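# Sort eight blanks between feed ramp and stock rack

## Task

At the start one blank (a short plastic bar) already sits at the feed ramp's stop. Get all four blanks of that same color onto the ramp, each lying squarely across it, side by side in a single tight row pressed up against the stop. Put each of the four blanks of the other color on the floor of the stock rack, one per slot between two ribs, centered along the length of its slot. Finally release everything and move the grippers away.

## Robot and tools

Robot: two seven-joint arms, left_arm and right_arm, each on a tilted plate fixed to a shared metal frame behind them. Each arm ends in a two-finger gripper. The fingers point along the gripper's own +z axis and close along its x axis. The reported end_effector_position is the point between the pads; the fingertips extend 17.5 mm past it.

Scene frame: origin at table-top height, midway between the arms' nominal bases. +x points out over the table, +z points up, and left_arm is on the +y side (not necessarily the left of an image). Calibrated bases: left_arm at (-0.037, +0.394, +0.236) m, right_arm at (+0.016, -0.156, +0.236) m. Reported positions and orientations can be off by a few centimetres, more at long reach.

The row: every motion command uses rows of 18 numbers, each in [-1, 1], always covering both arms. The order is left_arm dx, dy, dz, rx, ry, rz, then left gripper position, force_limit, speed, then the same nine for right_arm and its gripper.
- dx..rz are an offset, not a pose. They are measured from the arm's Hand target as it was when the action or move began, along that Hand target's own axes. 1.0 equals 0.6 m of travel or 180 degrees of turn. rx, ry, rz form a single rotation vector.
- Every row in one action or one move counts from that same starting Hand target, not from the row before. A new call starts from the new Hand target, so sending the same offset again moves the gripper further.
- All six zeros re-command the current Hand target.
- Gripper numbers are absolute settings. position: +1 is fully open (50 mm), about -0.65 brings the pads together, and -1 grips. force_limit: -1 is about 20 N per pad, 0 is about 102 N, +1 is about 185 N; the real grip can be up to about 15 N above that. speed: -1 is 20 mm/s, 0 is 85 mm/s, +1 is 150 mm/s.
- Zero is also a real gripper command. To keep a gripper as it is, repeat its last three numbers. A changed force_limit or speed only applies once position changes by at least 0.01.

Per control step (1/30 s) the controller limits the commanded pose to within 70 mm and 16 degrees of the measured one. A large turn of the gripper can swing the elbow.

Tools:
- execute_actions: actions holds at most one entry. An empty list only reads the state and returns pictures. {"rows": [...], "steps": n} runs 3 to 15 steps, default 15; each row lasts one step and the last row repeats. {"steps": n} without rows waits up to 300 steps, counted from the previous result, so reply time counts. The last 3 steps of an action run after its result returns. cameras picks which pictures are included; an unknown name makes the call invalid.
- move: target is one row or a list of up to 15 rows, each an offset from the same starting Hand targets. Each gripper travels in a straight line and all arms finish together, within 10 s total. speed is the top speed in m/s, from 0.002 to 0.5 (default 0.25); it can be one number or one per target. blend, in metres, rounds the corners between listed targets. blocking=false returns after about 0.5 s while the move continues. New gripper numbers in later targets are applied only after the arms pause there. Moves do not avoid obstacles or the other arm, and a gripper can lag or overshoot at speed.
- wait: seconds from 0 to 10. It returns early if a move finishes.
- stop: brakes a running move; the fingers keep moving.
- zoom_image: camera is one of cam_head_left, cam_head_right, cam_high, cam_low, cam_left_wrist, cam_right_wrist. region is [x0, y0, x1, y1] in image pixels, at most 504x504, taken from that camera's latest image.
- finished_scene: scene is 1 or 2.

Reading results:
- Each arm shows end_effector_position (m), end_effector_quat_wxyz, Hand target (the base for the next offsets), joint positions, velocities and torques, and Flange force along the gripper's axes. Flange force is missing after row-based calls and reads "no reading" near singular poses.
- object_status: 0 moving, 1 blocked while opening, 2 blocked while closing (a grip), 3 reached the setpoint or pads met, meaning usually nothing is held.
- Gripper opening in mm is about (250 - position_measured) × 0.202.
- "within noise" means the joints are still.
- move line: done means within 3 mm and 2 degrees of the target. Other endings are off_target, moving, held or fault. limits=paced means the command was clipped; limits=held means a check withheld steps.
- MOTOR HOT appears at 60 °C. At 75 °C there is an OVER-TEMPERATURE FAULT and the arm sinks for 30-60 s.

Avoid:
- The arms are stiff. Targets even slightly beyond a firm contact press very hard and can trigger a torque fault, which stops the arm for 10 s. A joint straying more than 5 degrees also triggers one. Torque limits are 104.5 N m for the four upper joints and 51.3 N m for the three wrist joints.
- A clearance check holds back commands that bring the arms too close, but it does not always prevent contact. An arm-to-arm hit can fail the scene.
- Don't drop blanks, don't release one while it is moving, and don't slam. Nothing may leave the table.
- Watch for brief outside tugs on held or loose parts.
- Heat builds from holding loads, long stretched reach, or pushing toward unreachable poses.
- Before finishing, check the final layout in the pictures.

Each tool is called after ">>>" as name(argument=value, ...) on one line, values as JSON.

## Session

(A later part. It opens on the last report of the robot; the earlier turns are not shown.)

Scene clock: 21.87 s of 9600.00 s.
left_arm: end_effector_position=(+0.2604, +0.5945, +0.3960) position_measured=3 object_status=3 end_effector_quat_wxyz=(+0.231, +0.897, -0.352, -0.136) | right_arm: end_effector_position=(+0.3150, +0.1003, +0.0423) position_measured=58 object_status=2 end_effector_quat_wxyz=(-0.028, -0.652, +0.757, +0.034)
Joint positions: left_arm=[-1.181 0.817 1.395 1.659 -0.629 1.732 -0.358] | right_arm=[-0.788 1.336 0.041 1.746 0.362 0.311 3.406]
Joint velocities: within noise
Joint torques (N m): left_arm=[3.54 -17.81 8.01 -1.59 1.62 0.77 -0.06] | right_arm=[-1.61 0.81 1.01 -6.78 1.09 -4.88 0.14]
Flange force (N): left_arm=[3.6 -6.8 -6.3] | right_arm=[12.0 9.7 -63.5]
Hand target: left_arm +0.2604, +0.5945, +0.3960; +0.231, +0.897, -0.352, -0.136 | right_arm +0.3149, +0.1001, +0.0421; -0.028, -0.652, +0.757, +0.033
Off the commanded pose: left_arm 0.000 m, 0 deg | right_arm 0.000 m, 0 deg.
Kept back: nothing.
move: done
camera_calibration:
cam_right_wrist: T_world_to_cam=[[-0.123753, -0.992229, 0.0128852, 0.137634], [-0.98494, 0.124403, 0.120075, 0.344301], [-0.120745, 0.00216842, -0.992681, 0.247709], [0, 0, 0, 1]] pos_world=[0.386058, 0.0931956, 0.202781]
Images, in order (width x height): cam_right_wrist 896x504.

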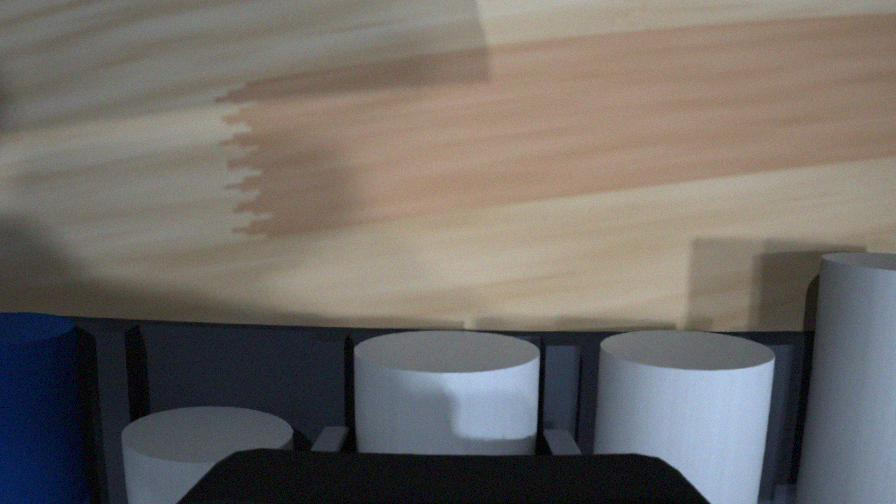

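>>> move(target=[[0,0,0,0,0,0,1,-1,0,0,-0.0008,-0.0035,0,0,0,-1,-0.6,-0.5]], cameras=["cam_right_wrist","cam_low"], speed=0.06)

>>> zoom_image(camera="cam_right_wrist", region=[0, 270, 460, 504])

>>> zoom_image(camera="cam_right_wrist", region=[340, 300, 800, 460])

Scene clock: 22.93 s of 9600.00 s.
left_arm: end_effector_position=(+0.2604, +0.5945, +0.3960) position_measured=3 object_status=3 end_effector_quat_wxyz=(+0.231, +0.897, -0.352, -0.136) | right_arm: end_effector_position=(+0.3155, +0.1000, +0.0440) position_measured=58 object_status=2 end_effector_quat_wxyz=(-0.028, -0.652, +0.757, +0.033)
Joint positions: left_arm=[-1.181 0.817 1.395 1.659 -0.629 1.732 -0.358] | right_arm=[-0.787 1.332 0.04 1.747 0.362 0.315 3.407]
Joint velocities: within noise
Joint torques (N m): left_arm=[3.62 -17.8 8.06 -1.65 1.55 0.76 -0.04] | right_arm=[-4.55 -15.26 0.09 -1.01 0.6 0.58 0.25]
Flange force (N): left_arm=[3.3 -6.6 -6.2] | right_arm=[0.0 -0.1 -12.5]
Hand target: left_arm +0.2604, +0.5945, +0.3960; +0.231, +0.897, -0.352, -0.136 | right_arm +0.3156, +0.1000, +0.0441; -0.028, -0.652, +0.757, +0.033
Off the commanded pose: left_arm 0.000 m, 0 deg | right_arm 0.000 m, 0 deg.
Kept back: nothing.
move: done
camera_calibration:
cam_right_wrist: T_world_to_cam=[[-0.123901, -0.992203, 0.0134428, 0.137332], [-0.98488, 0.124617, 0.120344, 0.34462], [-0.121081, 0.00167133, -0.992641, 0.249665], [0, 0, 0, 1]] pos_world=[0.386655, 0.0928983, 0.204509]
Images, in order (width x height): cam_low 896x504, cam_right_wrist 896x504.

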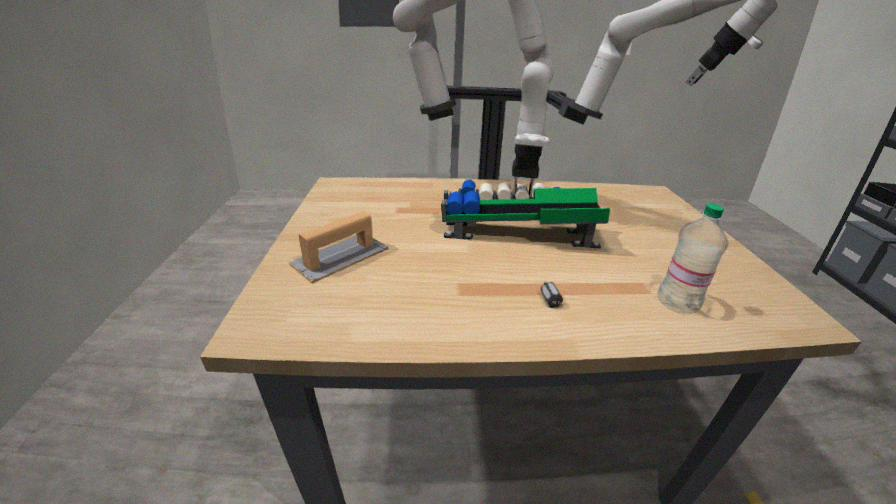

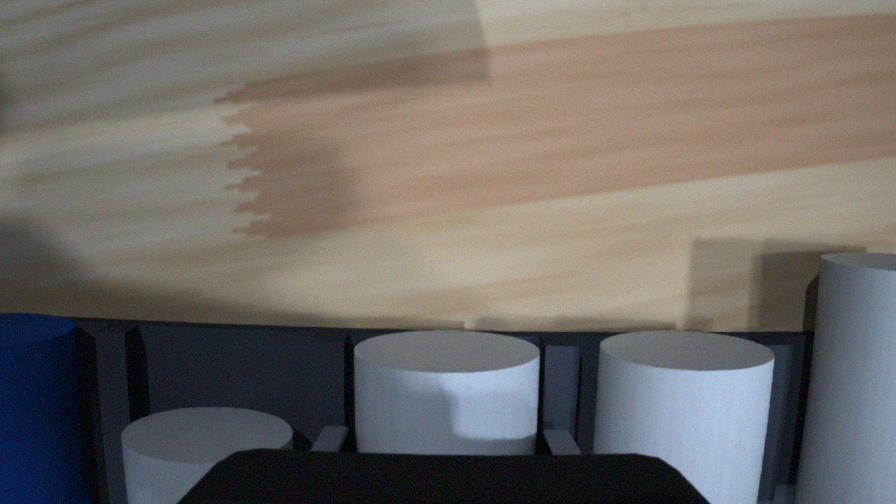

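Scaled by 1.096 from the camera's 896x504 image, which has a finer 1280x720 frame.

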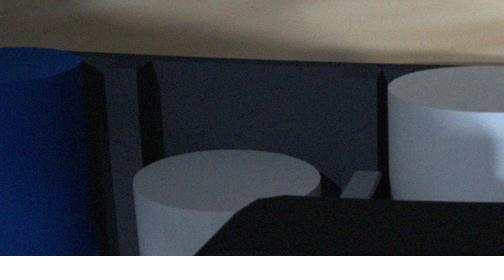

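Scaled by 1.096 from the camera's 896x504 image, which has a finer 1280x720 frame.

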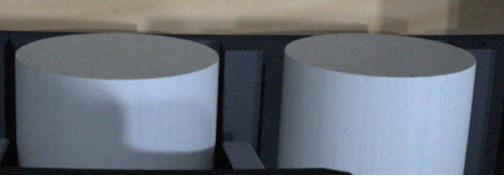

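>>> move(target=[[0,0,0,0,0,0,1,-1,0,0,0,0,0,0,0,0.77,-0.6,-1],[0,0,0,0,0,0,1,-1,0,0,0.003,-0.034,0,0,0,0.77,-0.6,-1],[0,0,0,0,0,0,1,-1,0,0.0,0.02,-0.22,0.028,0,0,0.77,-0.6,-1]], cameras=["cam_right_wrist","cam_head_left"], speed=[0.05,0.05,0.2])

>>> zoom_image(camera="cam_head_left", region=[330, 260, 490, 340])

>>> zoom_image(camera="cam_right_wrist", region=[100, 250, 600, 504])

Scene clock: 25.87 s of 9600.00 s.
left_arm: end_effector_position=(+0.2604, +0.5945, +0.3960) position_measured=3 object_status=3 end_effector_quat_wxyz=(+0.231, +0.897, -0.352, -0.136) | right_arm: end_effector_position=(+0.3152, +0.1000, +0.1766) position_measured=37 object_status=3 end_effector_quat_wxyz=(+0.000, -0.653, +0.757, +0.000)
Joint positions: left_arm=[-1.181 0.817 1.395 1.659 -0.629 1.732 -0.358] | right_arm=[-0.919 1.028 0.058 1.877 0.34 0.465 3.345]
Joint velocities: within noise
Joint torques (N m): left_arm=[3.62 -17.76 8.12 -1.53 1.59 0.71 -0.11] | right_arm=[-6.02 -18.07 -2.01 -3.81 0.29 0.09 0.26]
Flange force (N): left_arm=[3.5 -6.9 -6.5] | right_arm=[2.1 -3.3 -1.9]
Hand target: left_arm +0.2604, +0.5945, +0.3960; +0.231, +0.897, -0.352, -0.136 | right_arm +0.3152, +0.1000, +0.1767; +0.000, -0.653, +0.757, +0.000
Off the commanded pose: left_arm 0.000 m, 0 deg | right_arm 0.000 m, 0 deg.
Kept back: nothing.
move: done
camera_calibration:
cam_right_wrist: T_world_to_cam=[[-0.125191, -0.992014, 0.0153733, 0.135556], [-0.991537, 0.125637, 0.0326934, 0.345768], [-0.0343637, -0.0111503, -0.999347, 0.356335], [0, 0, 0, 1]] pos_world=[0.372057, 0.0950056, 0.342714]
Images, in order (width x height): cam_head_left 896x504, cam_right_wrist 896x504.

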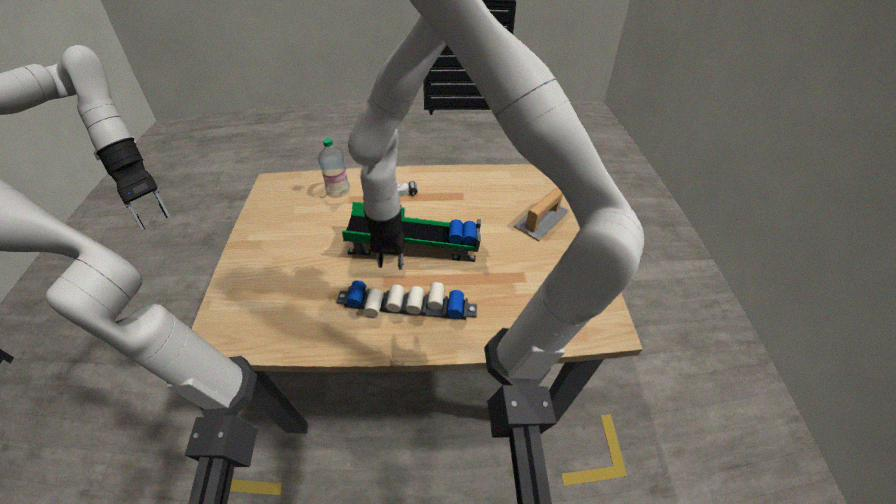

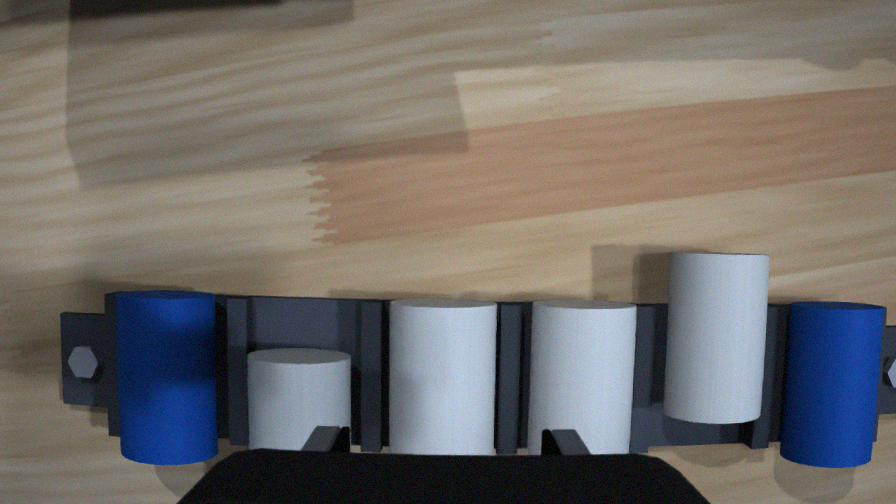

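Scaled by 3.150 from the camera's 896x504 image, which has a finer 1280x720 frame.

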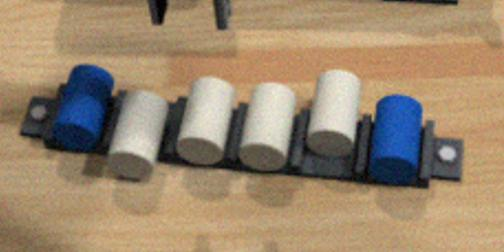

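Scaled by 1.008 from the camera's 896x504 image, which has a finer 1280x720 frame.

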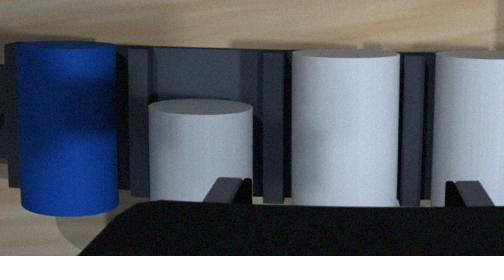

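>>> move(target=[[0,0,0,0,0,0,1,-1,0,-0.0918,0.0382,0.135,0,0,0,0.80,-0.6,-0.5]], cameras=["cam_right_wrist","cam_head_left"])

>>> zoom_image(camera="cam_head_left", region=[320, 240, 440, 340])

Scene clock: 27.20 s of 9600.00 s.
left_arm: end_effector_position=(+0.2604, +0.5945, +0.3960) position_measured=3 object_status=3 end_effector_quat_wxyz=(+0.231, +0.897, -0.352, -0.136) | right_arm: end_effector_position=(+0.3007, +0.1578, +0.0958) position_measured=32 object_status=3 end_effector_quat_wxyz=(+0.000, -0.653, +0.757, +0.000)
Joint positions: left_arm=[-1.181 0.817 1.395 1.659 -0.629 1.732 -0.358] | right_arm=[-0.987 1.262 0.061 1.719 0.327 0.4 3.271]
Joint velocities: within noise
Joint torques (N m): left_arm=[3.59 -17.81 8.09 -1.62 1.58 0.77 -0.08] | right_arm=[-5.89 -20.61 -1.76 -3 0.31 0.03 0.23]
Flange force (N): left_arm=[3.5 -6.7 -6.2] | right_arm=[0.2 -3.7 -1.2]
Hand target: left_arm +0.2604, +0.5945, +0.3960; +0.231, +0.897, -0.352, -0.136 | right_arm +0.3006, +0.1579, +0.0957; +0.000, -0.653, +0.757, +0.000
Off the commanded pose: left_arm 0.000 m, 0 deg | right_arm 0.000 m, 0 deg.
Kept back: nothing.
move: done
camera_calibration:
cam_right_wrist: T_world_to_cam=[[-0.125178, -0.992016, 0.0153057, 0.1924], [-0.991542, 0.125621, 0.032611, 0.326756], [-0.0342734, -0.0110941, -0.999351, 0.275697], [0, 0, 0, 1]] pos_world=[0.357526, 0.152875, 0.261917]
Images, in order (width x height): cam_head_left 896x504, cam_right_wrist 896x504.

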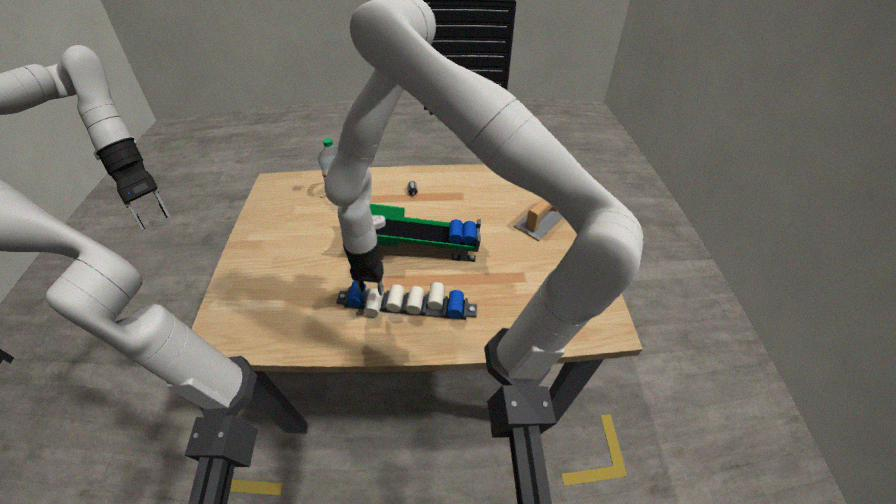

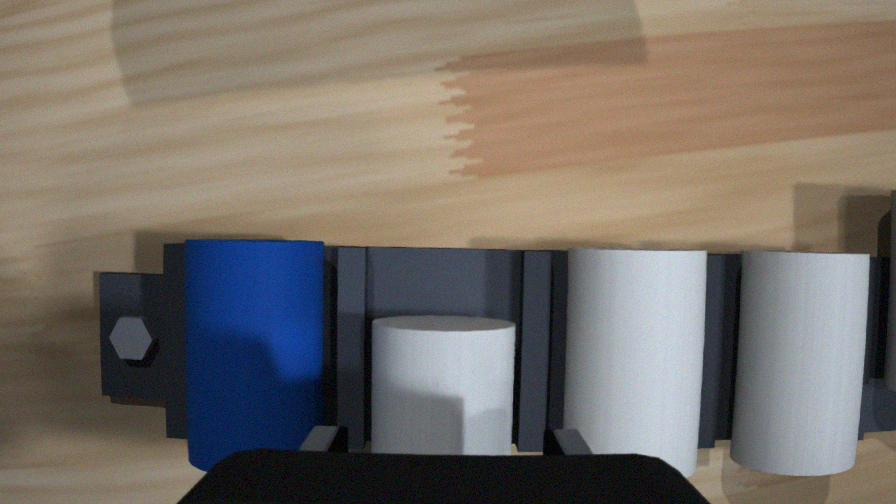

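Scaled by 4.200 from the camera's 896x504 image, which has a finer 1280x720 frame.

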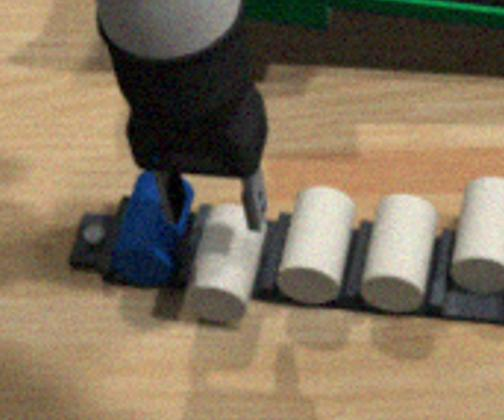

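>>> move(target=[[0,0,0,0,0,0,1,-1,0,0.0955,0.0427,-0.1083,0,0,0,0.80,-0.6,-0.5]], cameras=["cam_right_wrist"])

>>> zoom_image(camera="cam_right_wrist", region=[40, 120, 500, 380])

>>> zoom_image(camera="cam_right_wrist", region=[430, 120, 890, 380])

Scene clock: 28.53 s of 9600.00 s.
left_arm: end_effector_position=(+0.2604, +0.5945, +0.3960) position_measured=3 object_status=3 end_effector_quat_wxyz=(+0.231, +0.897, -0.352, -0.136) | right_arm: end_effector_position=(+0.2669, +0.1050, +0.1606) position_measured=32 object_status=3 end_effector_quat_wxyz=(+0.000, -0.653, +0.757, +0.000)
Joint positions: left_arm=[-1.181 0.817 1.395 1.659 -0.629 1.732 -0.358] | right_arm=[-1.025 1.061 0.075 1.966 0.331 0.357 3.245]
Joint velocities: within noise
Joint torques (N m): left_arm=[3.54 -17.74 8.08 -1.53 1.59 0.74 -0.07] | right_arm=[-5.3 -17.25 -1.67 -2.99 0.28 0.12 0.25]
Flange force (N): left_arm=[3.7 -6.9 -6.6] | right_arm=[2.0 -3.2 -2.6]
Hand target: left_arm +0.2604, +0.5945, +0.3960; +0.231, +0.897, -0.352, -0.136 | right_arm +0.2668, +0.1050, +0.1606; +0.000, -0.653, +0.757, +0.000
Off the commanded pose: left_arm 0.000 m, 0 deg | right_arm 0.000 m, 0 deg.
Kept back: nothing.
move: done
camera_calibration:
cam_right_wrist: T_world_to_cam=[[-0.125121, -0.992023, 0.015353, 0.13473], [-0.991548, 0.125566, 0.0326347, 0.297799], [-0.0343022, -0.0111399, -0.999349, 0.338693], [0, 0, 0, 1]] pos_world=[0.323757, 0.100035, 0.326685]
Images, in order (width x height): cam_right_wrist 896x504.

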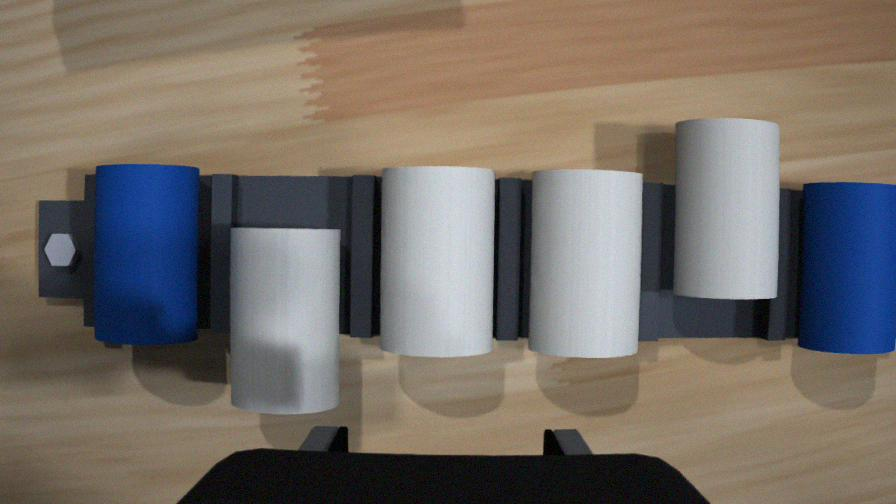

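Scaled by 1.096 from the camera's 896x504 image, which has a finer 1280x720 frame.

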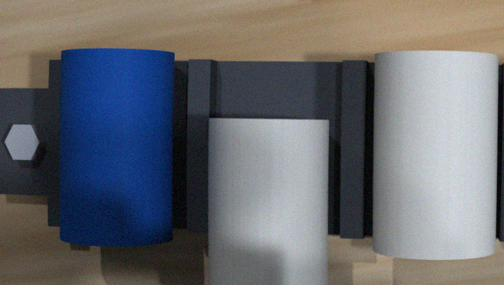

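Scaled by 1.096 from the camera's 896x504 image, which has a finer 1280x720 frame.

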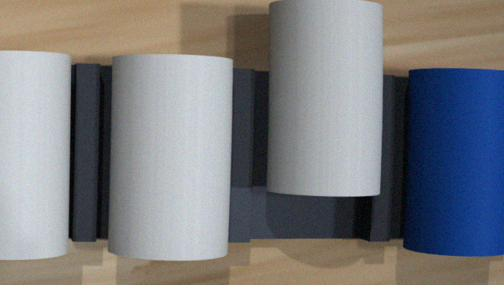

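>>> move(target=[[0,0,0,0,0,0,1,-1,0,-0.0952,-0.0425,0.126,0,0,0,0.80,-0.6,-0.5],[0,0,0,0,0,0,1,-1,0,-0.0952,-0.0425,0.201,0,0,0,0.80,-0.6,-0.5],[0,0,0,0,0,0,1,-1,0,-0.0952,-0.0425,0.201,0,0,0,-1,-0.6,-0.5]], cameras=["cam_right_wrist"], speed=[0.25,0.1,0.1])

Scene clock: 31.30 s of 9600.00 s.
left_arm: end_effector_position=(+0.2604, +0.5945, +0.3960) position_measured=3 object_status=3 end_effector_quat_wxyz=(+0.231, +0.897, -0.352, -0.136) | right_arm: end_effector_position=(+0.3005, +0.1578, +0.0401) position_measured=57 object_status=2 end_effector_quat_wxyz=(+0.000, -0.653, +0.757, +0.000)
Joint positions: left_arm=[-1.181 0.817 1.395 1.659 -0.629 1.732 -0.358] | right_arm=[-0.98 1.388 0.082 1.673 0.339 0.317 3.259]
Joint velocities: within noise
Joint torques (N m): left_arm=[3.57 -17.78 8.06 -1.62 1.53 0.74 -0.07] | right_arm=[-5.87 -20.49 -1.48 -2.67 0.31 0.03 0.25]
Flange force (N): left_arm=[3.5 -6.6 -6.3] | right_arm=[1.8 -3.0 -2.7]
Hand target: left_arm +0.2604, +0.5945, +0.3960; +0.231, +0.897, -0.352, -0.136 | right_arm +0.3005, +0.1578, +0.0401; +0.000, -0.653, +0.757, +0.000
Off the commanded pose: left_arm 0.000 m, 0 deg | right_arm 0.000 m, 0 deg.
Kept back: nothing.
move: done
camera_calibration:
cam_right_wrist: T_world_to_cam=[[-0.125154, -0.992019, 0.0153377, 0.193161], [-0.991545, 0.125598, 0.0326226, 0.328447], [-0.0342886, -0.0111251, -0.99935, 0.220042], [0, 0, 0, 1]] pos_world=[0.35739, 0.152815, 0.206222]
Images, in order (width x height): cam_right_wrist 896x504.

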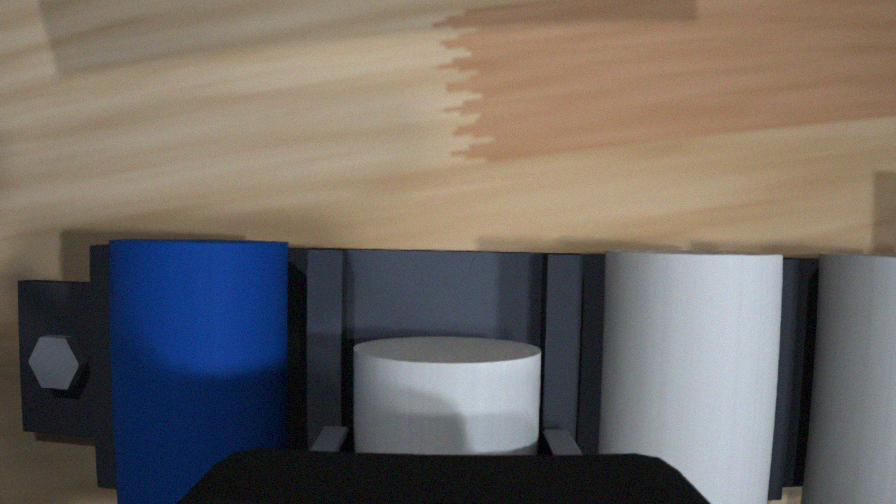

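>>> execute_actions(actions=[], cameras=["cam_right_wrist"])

Scene clock: 31.77 s of 9600.00 s.
left_arm: end_effector_position=(+0.2604, +0.5945, +0.3960) position_measured=3 object_status=3 end_effector_quat_wxyz=(+0.231, +0.897, -0.352, -0.136) | right_arm: end_effector_position=(+0.3005, +0.1578, +0.0401) position_measured=57 object_status=2 end_effector_quat_wxyz=(+0.000, -0.653, +0.757, +0.000)
Joint positions: left_arm=[-1.181 0.817 1.395 1.659 -0.629 1.732 -0.358] | right_arm=[-0.98 1.388 0.082 1.673 0.339 0.317 3.259]
Joint velocities: within noise
Joint torques (N m): left_arm=[3.63 -17.76 8.18 -1.57 1.59 0.69 -0.08] | right_arm=[-5.85 -20.47 -1.47 -2.67 0.27 0.02 0.24]
Flange force (N): left_arm=[3.5 -7.0 -6.5] | right_arm=[1.7 -3.1 -2.8]
Hand target: left_arm +0.2604, +0.5945, +0.3960; +0.231, +0.897, -0.352, -0.136 | right_arm +0.3005, +0.1578, +0.0401; +0.000, -0.653, +0.757, +0.000
Off the commanded pose: left_arm 0.000 m, 0 deg | right_arm 0.000 m, 0 deg.
Steps of this call (1-14: nothing new was sent). Readings (end_effector_position of left_arm | right_arm; what the end effector reports):
1: (+0.2604, +0.5945, +0.3960) | (+0.3005, +0.1578, +0.0401) | left_arm position_measured=3 object_status=3 | right_arm position_measured=57 object_status=2
2: (+0.2604, +0.5945, +0.3960) | (+0.3005, +0.1578, +0.0401) | left_arm position_measured=3 object_status=3 | right_arm position_measured=57 object_status=2
4: (+0.2604, +0.5945, +0.3960) | (+0.3005, +0.1578, +0.0401) | left_arm position_measured=3 object_status=3 | right_arm position_measured=57 object_status=2
8: (+0.2604, +0.5945, +0.3960) | (+0.3005, +0.1578, +0.0401) | left_arm position_measured=3 object_status=3 | right_arm position_measured=57 object_status=2
14: the state above
camera_calibration:
cam_right_wrist: T_world_to_cam=[[-0.125154, -0.992019, 0.0153377, 0.193161], [-0.991545, 0.125598, 0.0326226, 0.328447], [-0.0342886, -0.0111251, -0.99935, 0.220042], [0, 0, 0, 1]] pos_world=[0.35739, 0.152815, 0.206222]
Images, in order (width x height): cam_right_wrist 896x504.

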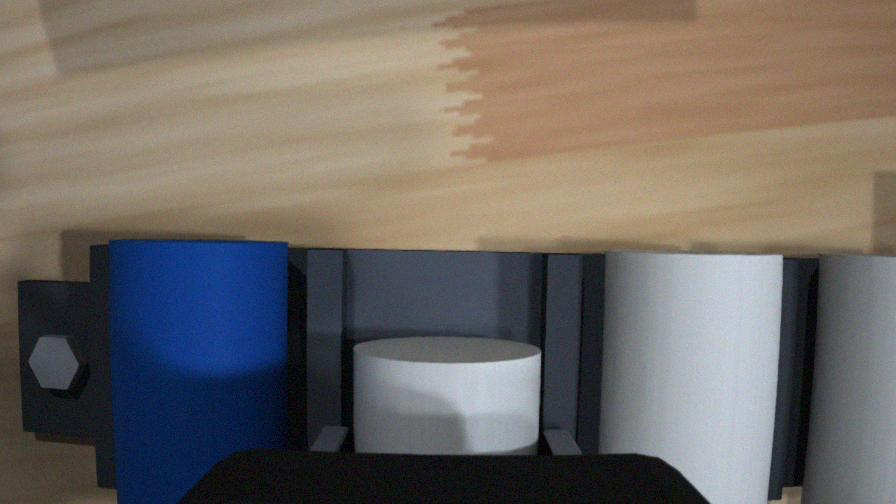

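>>> move(target=[[0,0,0,0,0,0,1,-1,0,0,0,-0.0083,0,0,0,-1,-0.6,-0.5],[0,0,0,0,0,0,1,-1,0,0,-0.035,-0.0083,0,0,0,-1,-0.6,-0.5],[0,0,0,0,0,0,1,-1,0,0,-0.035,-0.0003,0,0,0,-1,-0.6,-0.5]], speed=[0.06,0.08,0.04], cameras=["cam_right_wrist"])

Scene clock: 33.47 s of 9600.00 s.
left_arm: end_effector_position=(+0.2604, +0.5945, +0.3960) position_measured=3 object_status=3 end_effector_quat_wxyz=(+0.231, +0.897, -0.352, -0.136) | right_arm: end_effector_position=(+0.3213, +0.1547, +0.0404) position_measured=57 object_status=2 end_effector_quat_wxyz=(+0.000, -0.653, +0.757, +0.000)
Joint positions: left_arm=[-1.181 0.817 1.395 1.659 -0.629 1.732 -0.358] | right_arm=[-0.935 1.386 0.077 1.637 0.352 0.349 3.293]
Joint velocities: within noise
Joint torques (N m): left_arm=[3.61 -17.75 8.11 -1.6 1.55 0.75 -0.08] | right_arm=[-6.41 -21.86 -1.77 -3.03 0.29 0.12 0.26]
Flange force (N): left_arm=[3.4 -6.6 -6.3] | right_arm=[1.9 -3.1 -0.1]
Hand target: left_arm +0.2604, +0.5945, +0.3960; +0.231, +0.897, -0.352, -0.136 | right_arm +0.3213, +0.1547, +0.0403; +0.000, -0.653, +0.757, +0.000
Off the commanded pose: left_arm 0.000 m, 0 deg | right_arm 0.000 m, 0 deg.
Kept back: nothing.
move: done
camera_calibration:
cam_right_wrist: T_world_to_cam=[[-0.125147, -0.99202, 0.0153374, 0.192682], [-0.991545, 0.125591, 0.0326271, 0.349401], [-0.034293, -0.0111245, -0.99935, 0.220981], [0, 0, 0, 1]] pos_world=[0.378139, 0.149721, 0.206482]
Images, in order (width x height): cam_right_wrist 896x504.

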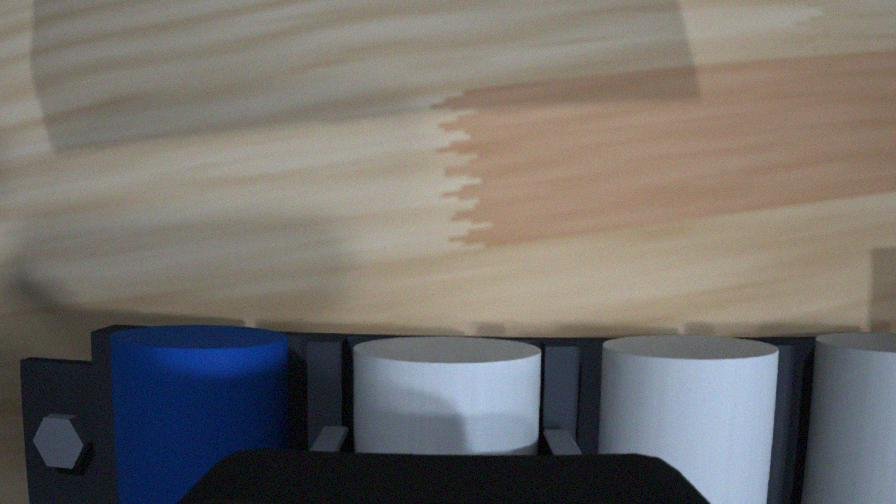

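>>> move(target=[[0,0,0,0,0,0,1,-1,0,0,0,0,0,0,0,0.77,-0.6,-1],[0,0,0,0,0,0,1,-1,0,0,0,-0.035,0,0,0,0.77,-0.6,-1],[0,0,0,0,0,0,1,-1,0,0,0,-0.093,0,0,0,0.77,-0.6,-1]], speed=[0.06,0.06,0.15], cameras=["cam_right_wrist"])

Scene clock: 35.43 s of 9600.00 s.
left_arm: end_effector_position=(+0.2604, +0.5945, +0.3960) position_measured=3 object_status=3 end_effector_quat_wxyz=(+0.231, +0.897, -0.352, -0.136) | right_arm: end_effector_position=(+0.3213, +0.1546, +0.0960) position_measured=37 object_status=3 end_effector_quat_wxyz=(+0.000, -0.653, +0.757, +0.000)
Joint positions: left_arm=[-1.181 0.817 1.395 1.659 -0.629 1.732 -0.358] | right_arm=[-0.942 1.263 0.055 1.683 0.34 0.43 3.304]
Joint velocities: within noise
Joint torques (N m): left_arm=[3.64 -17.79 8.08 -1.57 1.61 0.75 -0.06] | right_arm=[-6.19 -20.62 -1.88 -3.47 0.29 -0.01 0.23]
Flange force (N): left_arm=[3.3 -6.9 -6.3] | right_arm=[1.3 -3.3 -1.9]
Hand target: left_arm +0.2604, +0.5945, +0.3960; +0.231, +0.897, -0.352, -0.136 | right_arm +0.3213, +0.1547, +0.0961; +0.000, -0.653, +0.757, +0.000
Off the commanded pose: left_arm 0.000 m, 0 deg | right_arm 0.000 m, 0 deg.
Kept back: nothing.
move: done
camera_calibration:
cam_right_wrist: T_world_to_cam=[[-0.12514, -0.99202, 0.0153607, 0.191776], [-0.991546, 0.125586, 0.032637, 0.34759], [-0.0343056, -0.0111466, -0.999349, 0.27658], [0, 0, 0, 1]] pos_world=[0.378139, 0.149677, 0.26211]
Images, in order (width x height): cam_right_wrist 896x504.

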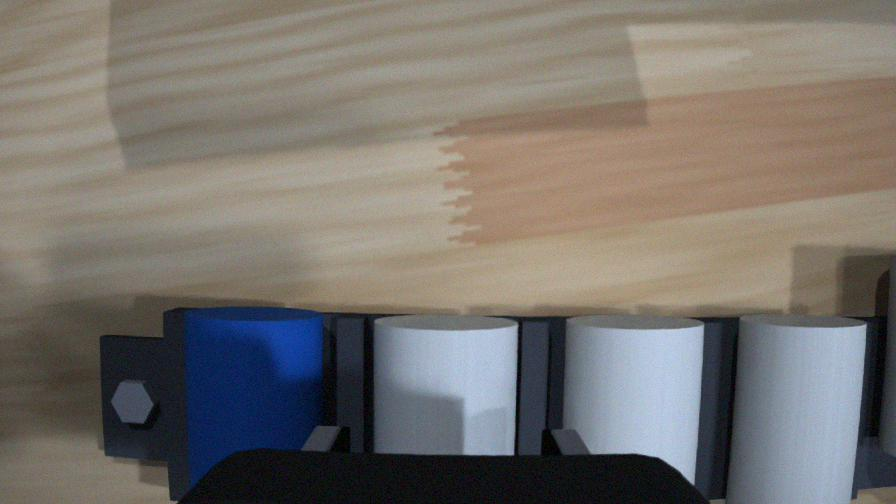

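>>> move(target=[0,0,0,0,0,0,1,-1,0,-0.0912,0.0003,0,0,0,0,0.80,-0.6,-1], speed=0.15, cameras=["cam_right_wrist"])

Scene clock: 36.60 s of 9600.00 s.
left_arm: end_effector_position=(+0.2604, +0.5945, +0.3960) position_measured=3 object_status=3 end_effector_quat_wxyz=(+0.231, +0.897, -0.352, -0.136) | right_arm: end_effector_position=(+0.3291, +0.2087, +0.0961) position_measured=32 object_status=3 end_effector_quat_wxyz=(+0.000, -0.653, +0.757, +0.000)
Joint positions: left_arm=[-1.181 0.817 1.395 1.659 -0.629 1.732 -0.358] | right_arm=[-0.966 1.323 0.02 1.493 0.31 0.567 3.308]
Joint velocities: left_arm=[within noise] | right_arm=[0 0.002 -0.001 -0.005 -0.001 0.004 -0.002]
Joint torques (N m): left_arm=[3.49 -17.76 8.13 -1.57 1.54 0.73 -0.13] | right_arm=[-6.28 -22.32 -2.2 -4.78 0.34 0.14 0.32]
Flange force (N): left_arm=[3.9 -6.8 -6.5] | right_arm=[2.5 -2.2 -1.7]
Hand target: left_arm +0.2604, +0.5945, +0.3960; +0.231, +0.897, -0.352, -0.136 | right_arm +0.3291, +0.2088, +0.0961; +0.000, -0.653, +0.757, +0.000
Off the commanded pose: left_arm 0.000 m, 0 deg | right_arm 0.000 m, 0 deg.
Kept back: nothing.
move: done
camera_calibration:
cam_right_wrist: T_world_to_cam=[[-0.125207, -0.992012, 0.0153168, 0.24642], [-0.991538, 0.125651, 0.032615, 0.348588], [-0.034279, -0.0111035, -0.999351, 0.277581], [0, 0, 0, 1]] pos_world=[0.386007, 0.203733, 0.262257]
Images, in order (width x height): cam_right_wrist 896x504.

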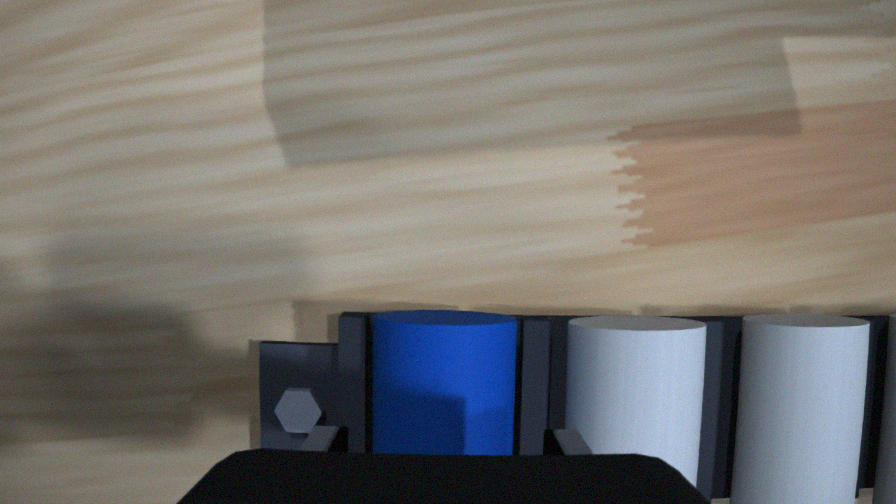

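>>> move(target=[[0,0,0,0,0,0,1,-1,0,0,-0.0022,0.0935,0,0,0,0.80,-0.6,-1],[0,0,0,0,0,0,1,-1,0,0,-0.0022,0.0935,0,0,0,-1,-0.6,-0.5],[0,0,0,0,0,0,1,-1,0,0,-0.0022,0.035,0,0,0,-1,-0.6,-0.5]], speed=0.1, cameras=["cam_right_wrist"])

>>> execute_actions(actions=[], cameras=["cam_low"])

Scene clock: 39.80 s of 9600.00 s.
left_arm: end_effector_position=(+0.2604, +0.5945, +0.3960) position_measured=3 object_status=3 end_effector_quat_wxyz=(+0.231, +0.897, -0.352, -0.136) | right_arm: end_effector_position=(+0.3304, +0.2086, +0.0750) position_measured=57 object_status=2 end_effector_quat_wxyz=(+0.000, -0.653, +0.757, +0.000)
Joint positions: left_arm=[-1.181 0.817 1.395 1.659 -0.629 1.732 -0.358] | right_arm=[-0.96 1.366 0.026 1.476 0.316 0.539 3.307]
Joint velocities: within noise
Joint torques (N m): left_arm=[3.55 -17.79 8.07 -1.57 1.6 0.77 -0.09] | right_arm=[-6.43 -23.26 -2.09 -4.55 0.31 0.18 0.25]
Flange force (N): left_arm=[3.7 -6.9 -6.4] | right_arm=[1.6 -2.7 -0.1]
Hand target: left_arm +0.2604, +0.5945, +0.3960; +0.231, +0.897, -0.352, -0.136 | right_arm +0.3305, +0.2086, +0.0751; +0.000, -0.653, +0.757, +0.000
Off the commanded pose: left_arm 0.000 m, 0 deg | right_arm 0.000 m, 0 deg.
Kept back: nothing.
move: done
camera_calibration:
cam_right_wrist: T_world_to_cam=[[-0.125157, -0.992018, 0.0153838, 0.24678], [-0.991543, 0.125604, 0.0326522, 0.350606], [-0.0343238, -0.0111671, -0.999348, 0.25653], [0, 0, 0, 1]] pos_world=[0.387333, 0.203637, 0.241118]
Images, in order (width x height): cam_right_wrist 896x504.

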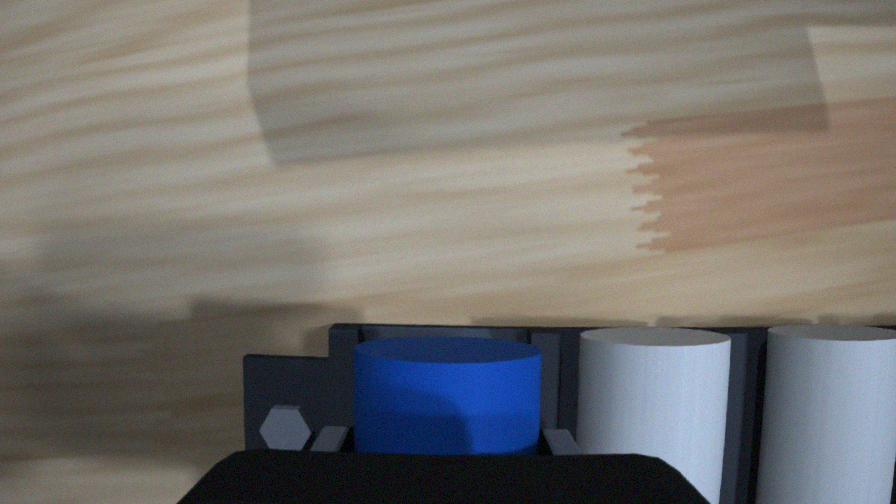

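Scene clock: 39.80 s of 9600.00 s.
left_arm: end_effector_position=(+0.2604, +0.5945, +0.3960) position_measured=3 object_status=3 end_effector_quat_wxyz=(+0.231, +0.897, -0.352, -0.136) | right_arm: end_effector_position=(+0.3304, +0.2086, +0.0750) position_measured=57 object_status=2 end_effector_quat_wxyz=(+0.000, -0.653, +0.757, +0.000)
Joint positions: left_arm=[-1.181 0.817 1.395 1.659 -0.629 1.732 -0.358] | right_arm=[-0.96 1.366 0.026 1.476 0.316 0.539 3.307]
Joint velocities: within noise
Joint torques (N m): left_arm=[3.55 -17.79 8.07 -1.57 1.6 0.77 -0.09] | right_arm=[-6.43 -23.26 -2.09 -4.55 0.31 0.18 0.25]
Flange force (N): left_arm=[3.7 -6.9 -6.4] | right_arm=[1.6 -2.7 -0.1]
Hand target: left_arm +0.2604, +0.5945, +0.3960; +0.231, +0.897, -0.352, -0.136 | right_arm +0.3305, +0.2086, +0.0751; +0.000, -0.653, +0.757, +0.000
Off the commanded pose: left_arm 0.000 m, 0 deg | right_arm 0.000 m, 0 deg.
Kept back: nothing.
Images, in order (width x height): cam_low 896x504.

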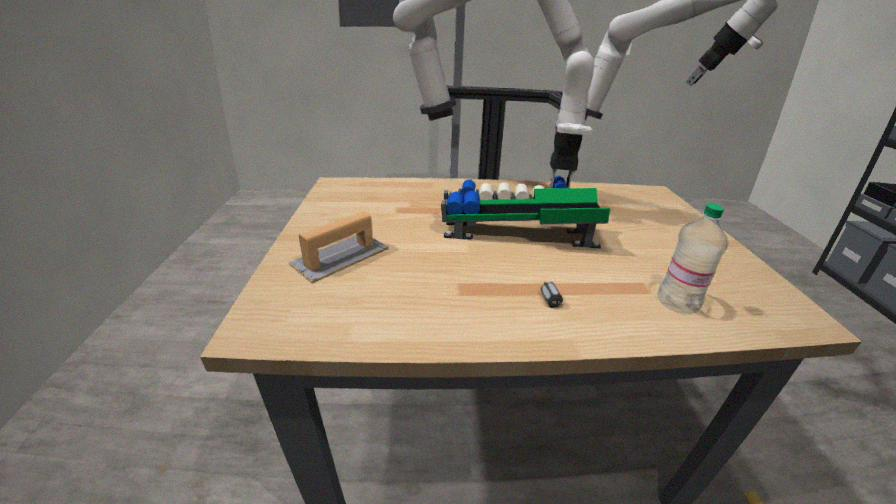

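>>> move(target=[[0,0,0,0,0,0,1,-1,0,0,0,-0.1583,0,0,0,-1,-0.6,-0.5],[0,0,0,0,0,0,1,-1,0,0.3286,-0.3545,-0.1583,0,0,-0.012,-1,-0.6,-0.5]], blend=[0.03,0], speed=[0.2,0.25], cameras=["cam_right_wrist","cam_low"])

>>> zoom_image(camera="cam_low", region=[420, 150, 620, 270])

Scene clock: 42.60 s of 9600.00 s.
left_arm: end_effector_position=(+0.2604, +0.5945, +0.3960) position_measured=3 object_status=3 end_effector_quat_wxyz=(+0.231, +0.897, -0.352, -0.136) | right_arm: end_effector_position=(+0.5117, -0.0177, +0.1700) position_measured=57 object_status=2 end_effector_quat_wxyz=(+0.000, -0.667, +0.745, +0.000)
Joint positions: left_arm=[-1.181 0.817 1.395 1.659 -0.629 1.732 -0.358] | right_arm=[-0.445 1.043 0.012 1.54 0.408 0.699 3.817]
Joint velocities: left_arm=[within noise] | right_arm=[0.005 0.002 -0.001 -0.003 0 0.005 0.004]
Joint torques (N m): left_arm=[3.58 -17.79 8.04 -1.54 1.57 0.73 -0.05] | right_arm=[-8.16 -21.68 -3.01 -5.67 0.43 -0.03 0.23]
Flange force (N): left_arm=[3.5 -6.9 -6.6] | right_arm=[2.8 -1.3 -0.5]
Hand target: left_arm +0.2604, +0.5945, +0.3960; +0.231, +0.897, -0.352, -0.136 | right_arm +0.5118, -0.0178, +0.1700; +0.000, -0.667, +0.745, +0.000
Off the commanded pose: left_arm 0.000 m, 0 deg | right_arm 0.000 m, 0 deg.
Kept back: nothing.
move: done; blend cut to 0 m at target 1
camera_calibration:
cam_right_wrist: T_world_to_cam=[[-0.0876977, -0.996029, 0.0153393, 0.0242763], [-0.995578, 0.0881577, 0.032446, 0.557072], [-0.0336694, -0.012426, -0.999356, 0.354828], [0, 0, 0, 1]] pos_world=[0.568685, -0.0205212, 0.336152]
Images, in order (width x height): cam_low 896x504, cam_right_wrist 896x504.

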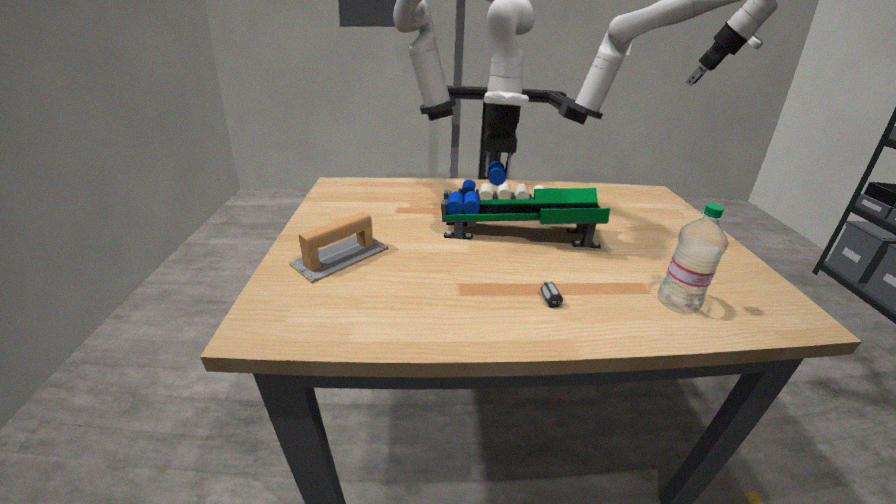

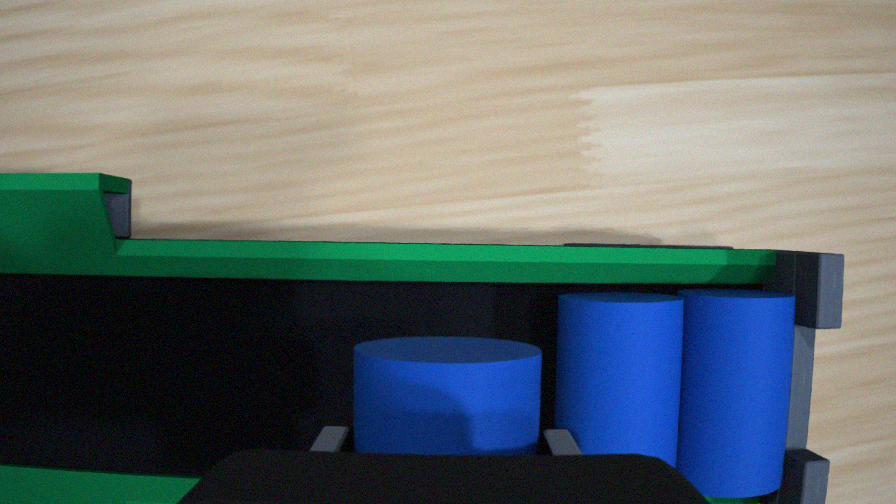

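Scaled by 2.520 from the camera's 896x504 image, which has a finer 1280x720 frame.

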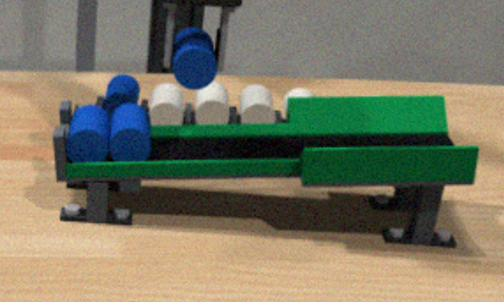

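>>> zoom_image(camera="cam_right_wrist", region=[0, 230, 360, 504])

>>> zoom_image(camera="cam_right_wrist", region=[540, 230, 896, 504])

Scaled by 1.400 from the camera's 896x504 image, which has a finer 1280x720 frame.

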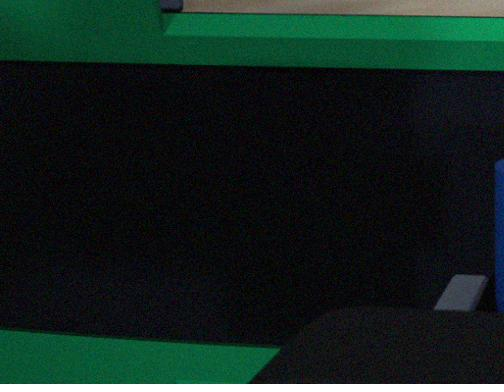

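Scaled by 1.416 from the camera's 896x504 image, which has a finer 1280x720 frame.

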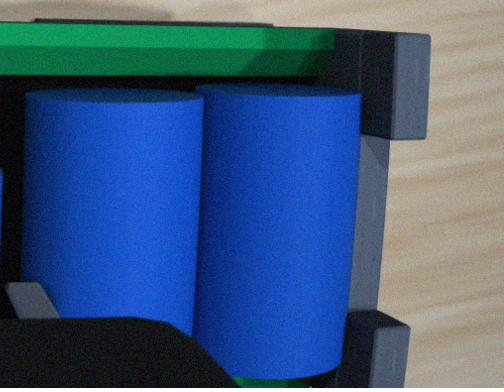

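>>> move(target=[[0,0,0,0,0,0,1,-1,0,0,0,0.1067,0,0,0,-1,-0.6,-0.5],[0,0,0,0,0,0,1,-1,0,0,0,0.1125,0,0,0,-1,-0.6,-0.5]], speed=[0.1,0.03], cameras=["cam_right_wrist","cam_low"])

>>> zoom_image(camera="cam_low", region=[420, 150, 520, 250])

Scene clock: 45.07 s of 9600.00 s.
left_arm: end_effector_position=(+0.2604, +0.5945, +0.3960) position_measured=3 object_status=3 end_effector_quat_wxyz=(+0.231, +0.897, -0.352, -0.136) | right_arm: end_effector_position=(+0.5118, -0.0177, +0.1025) position_measured=57 object_status=2 end_effector_quat_wxyz=(+0.000, -0.667, +0.745, +0.000)
Joint positions: left_arm=[-1.181 0.817 1.395 1.659 -0.629 1.732 -0.358] | right_arm=[-0.427 1.172 0.039 1.519 0.436 0.585 3.797]
Joint velocities: within noise
Joint torques (N m): left_arm=[3.62 -17.76 8.1 -1.61 1.64 0.74 -0.06] | right_arm=[-8.31 -22.14 -2.85 -4.71 0.26 0.04 0.26]
Flange force (N): left_arm=[3.4 -6.8 -6.3] | right_arm=[2.9 -1.4 -0.4]
Hand target: left_arm +0.2604, +0.5945, +0.3960; +0.231, +0.897, -0.352, -0.136 | right_arm +0.5118, -0.0178, +0.1025; +0.000, -0.667, +0.745, +0.000
Off the commanded pose: left_arm 0.000 m, 0 deg | right_arm 0.000 m, 0 deg.
Kept back: nothing.
move: done
camera_calibration:
cam_right_wrist: T_world_to_cam=[[-0.0876771, -0.996031, 0.0153599, 0.0252605], [-0.995576, 0.0881392, 0.0325621, 0.559367], [-0.0337867, -0.012437, -0.999352, 0.287452], [0, 0, 0, 1]] pos_world=[0.568819, -0.0205669, 0.268664]
Images, in order (width x height): cam_low 896x504, cam_right_wrist 896x504.

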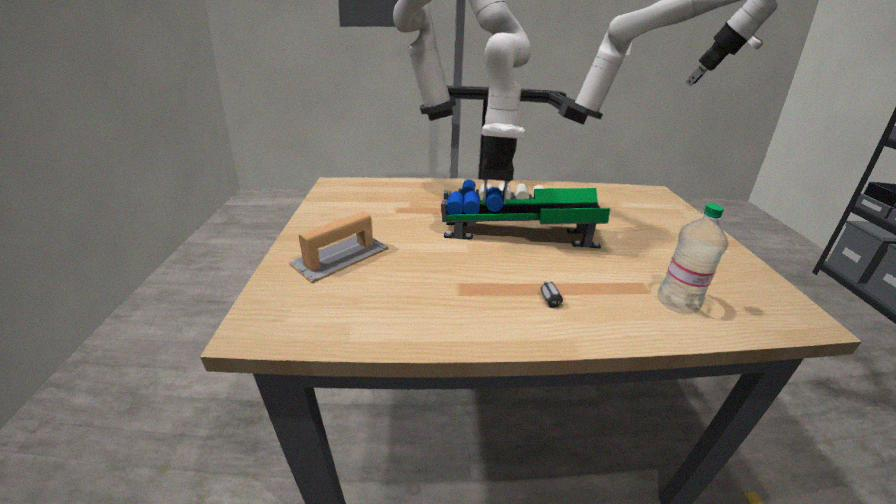

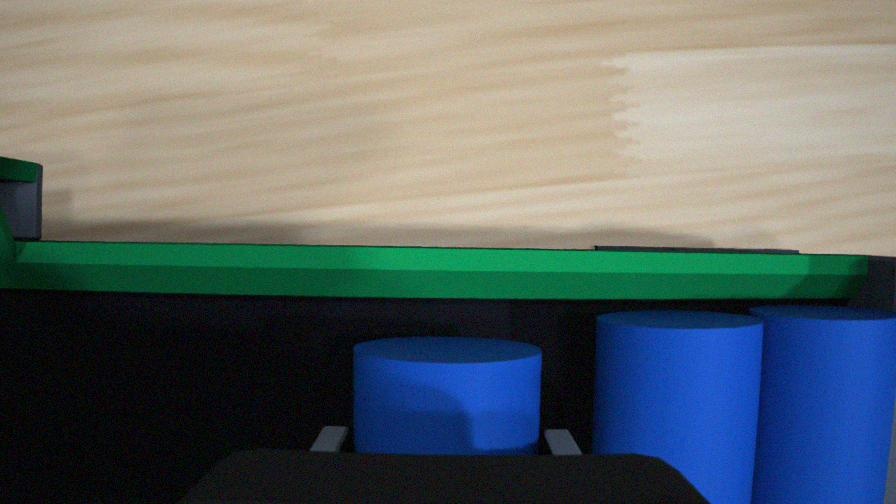

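Scaled by 5.040 from the camera's 896x504 image, which has a finer 1280x720 frame.

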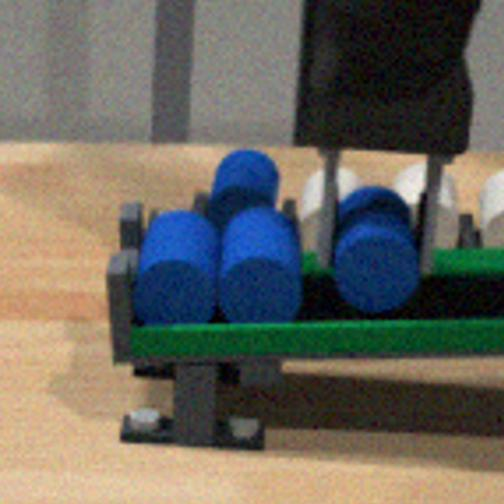

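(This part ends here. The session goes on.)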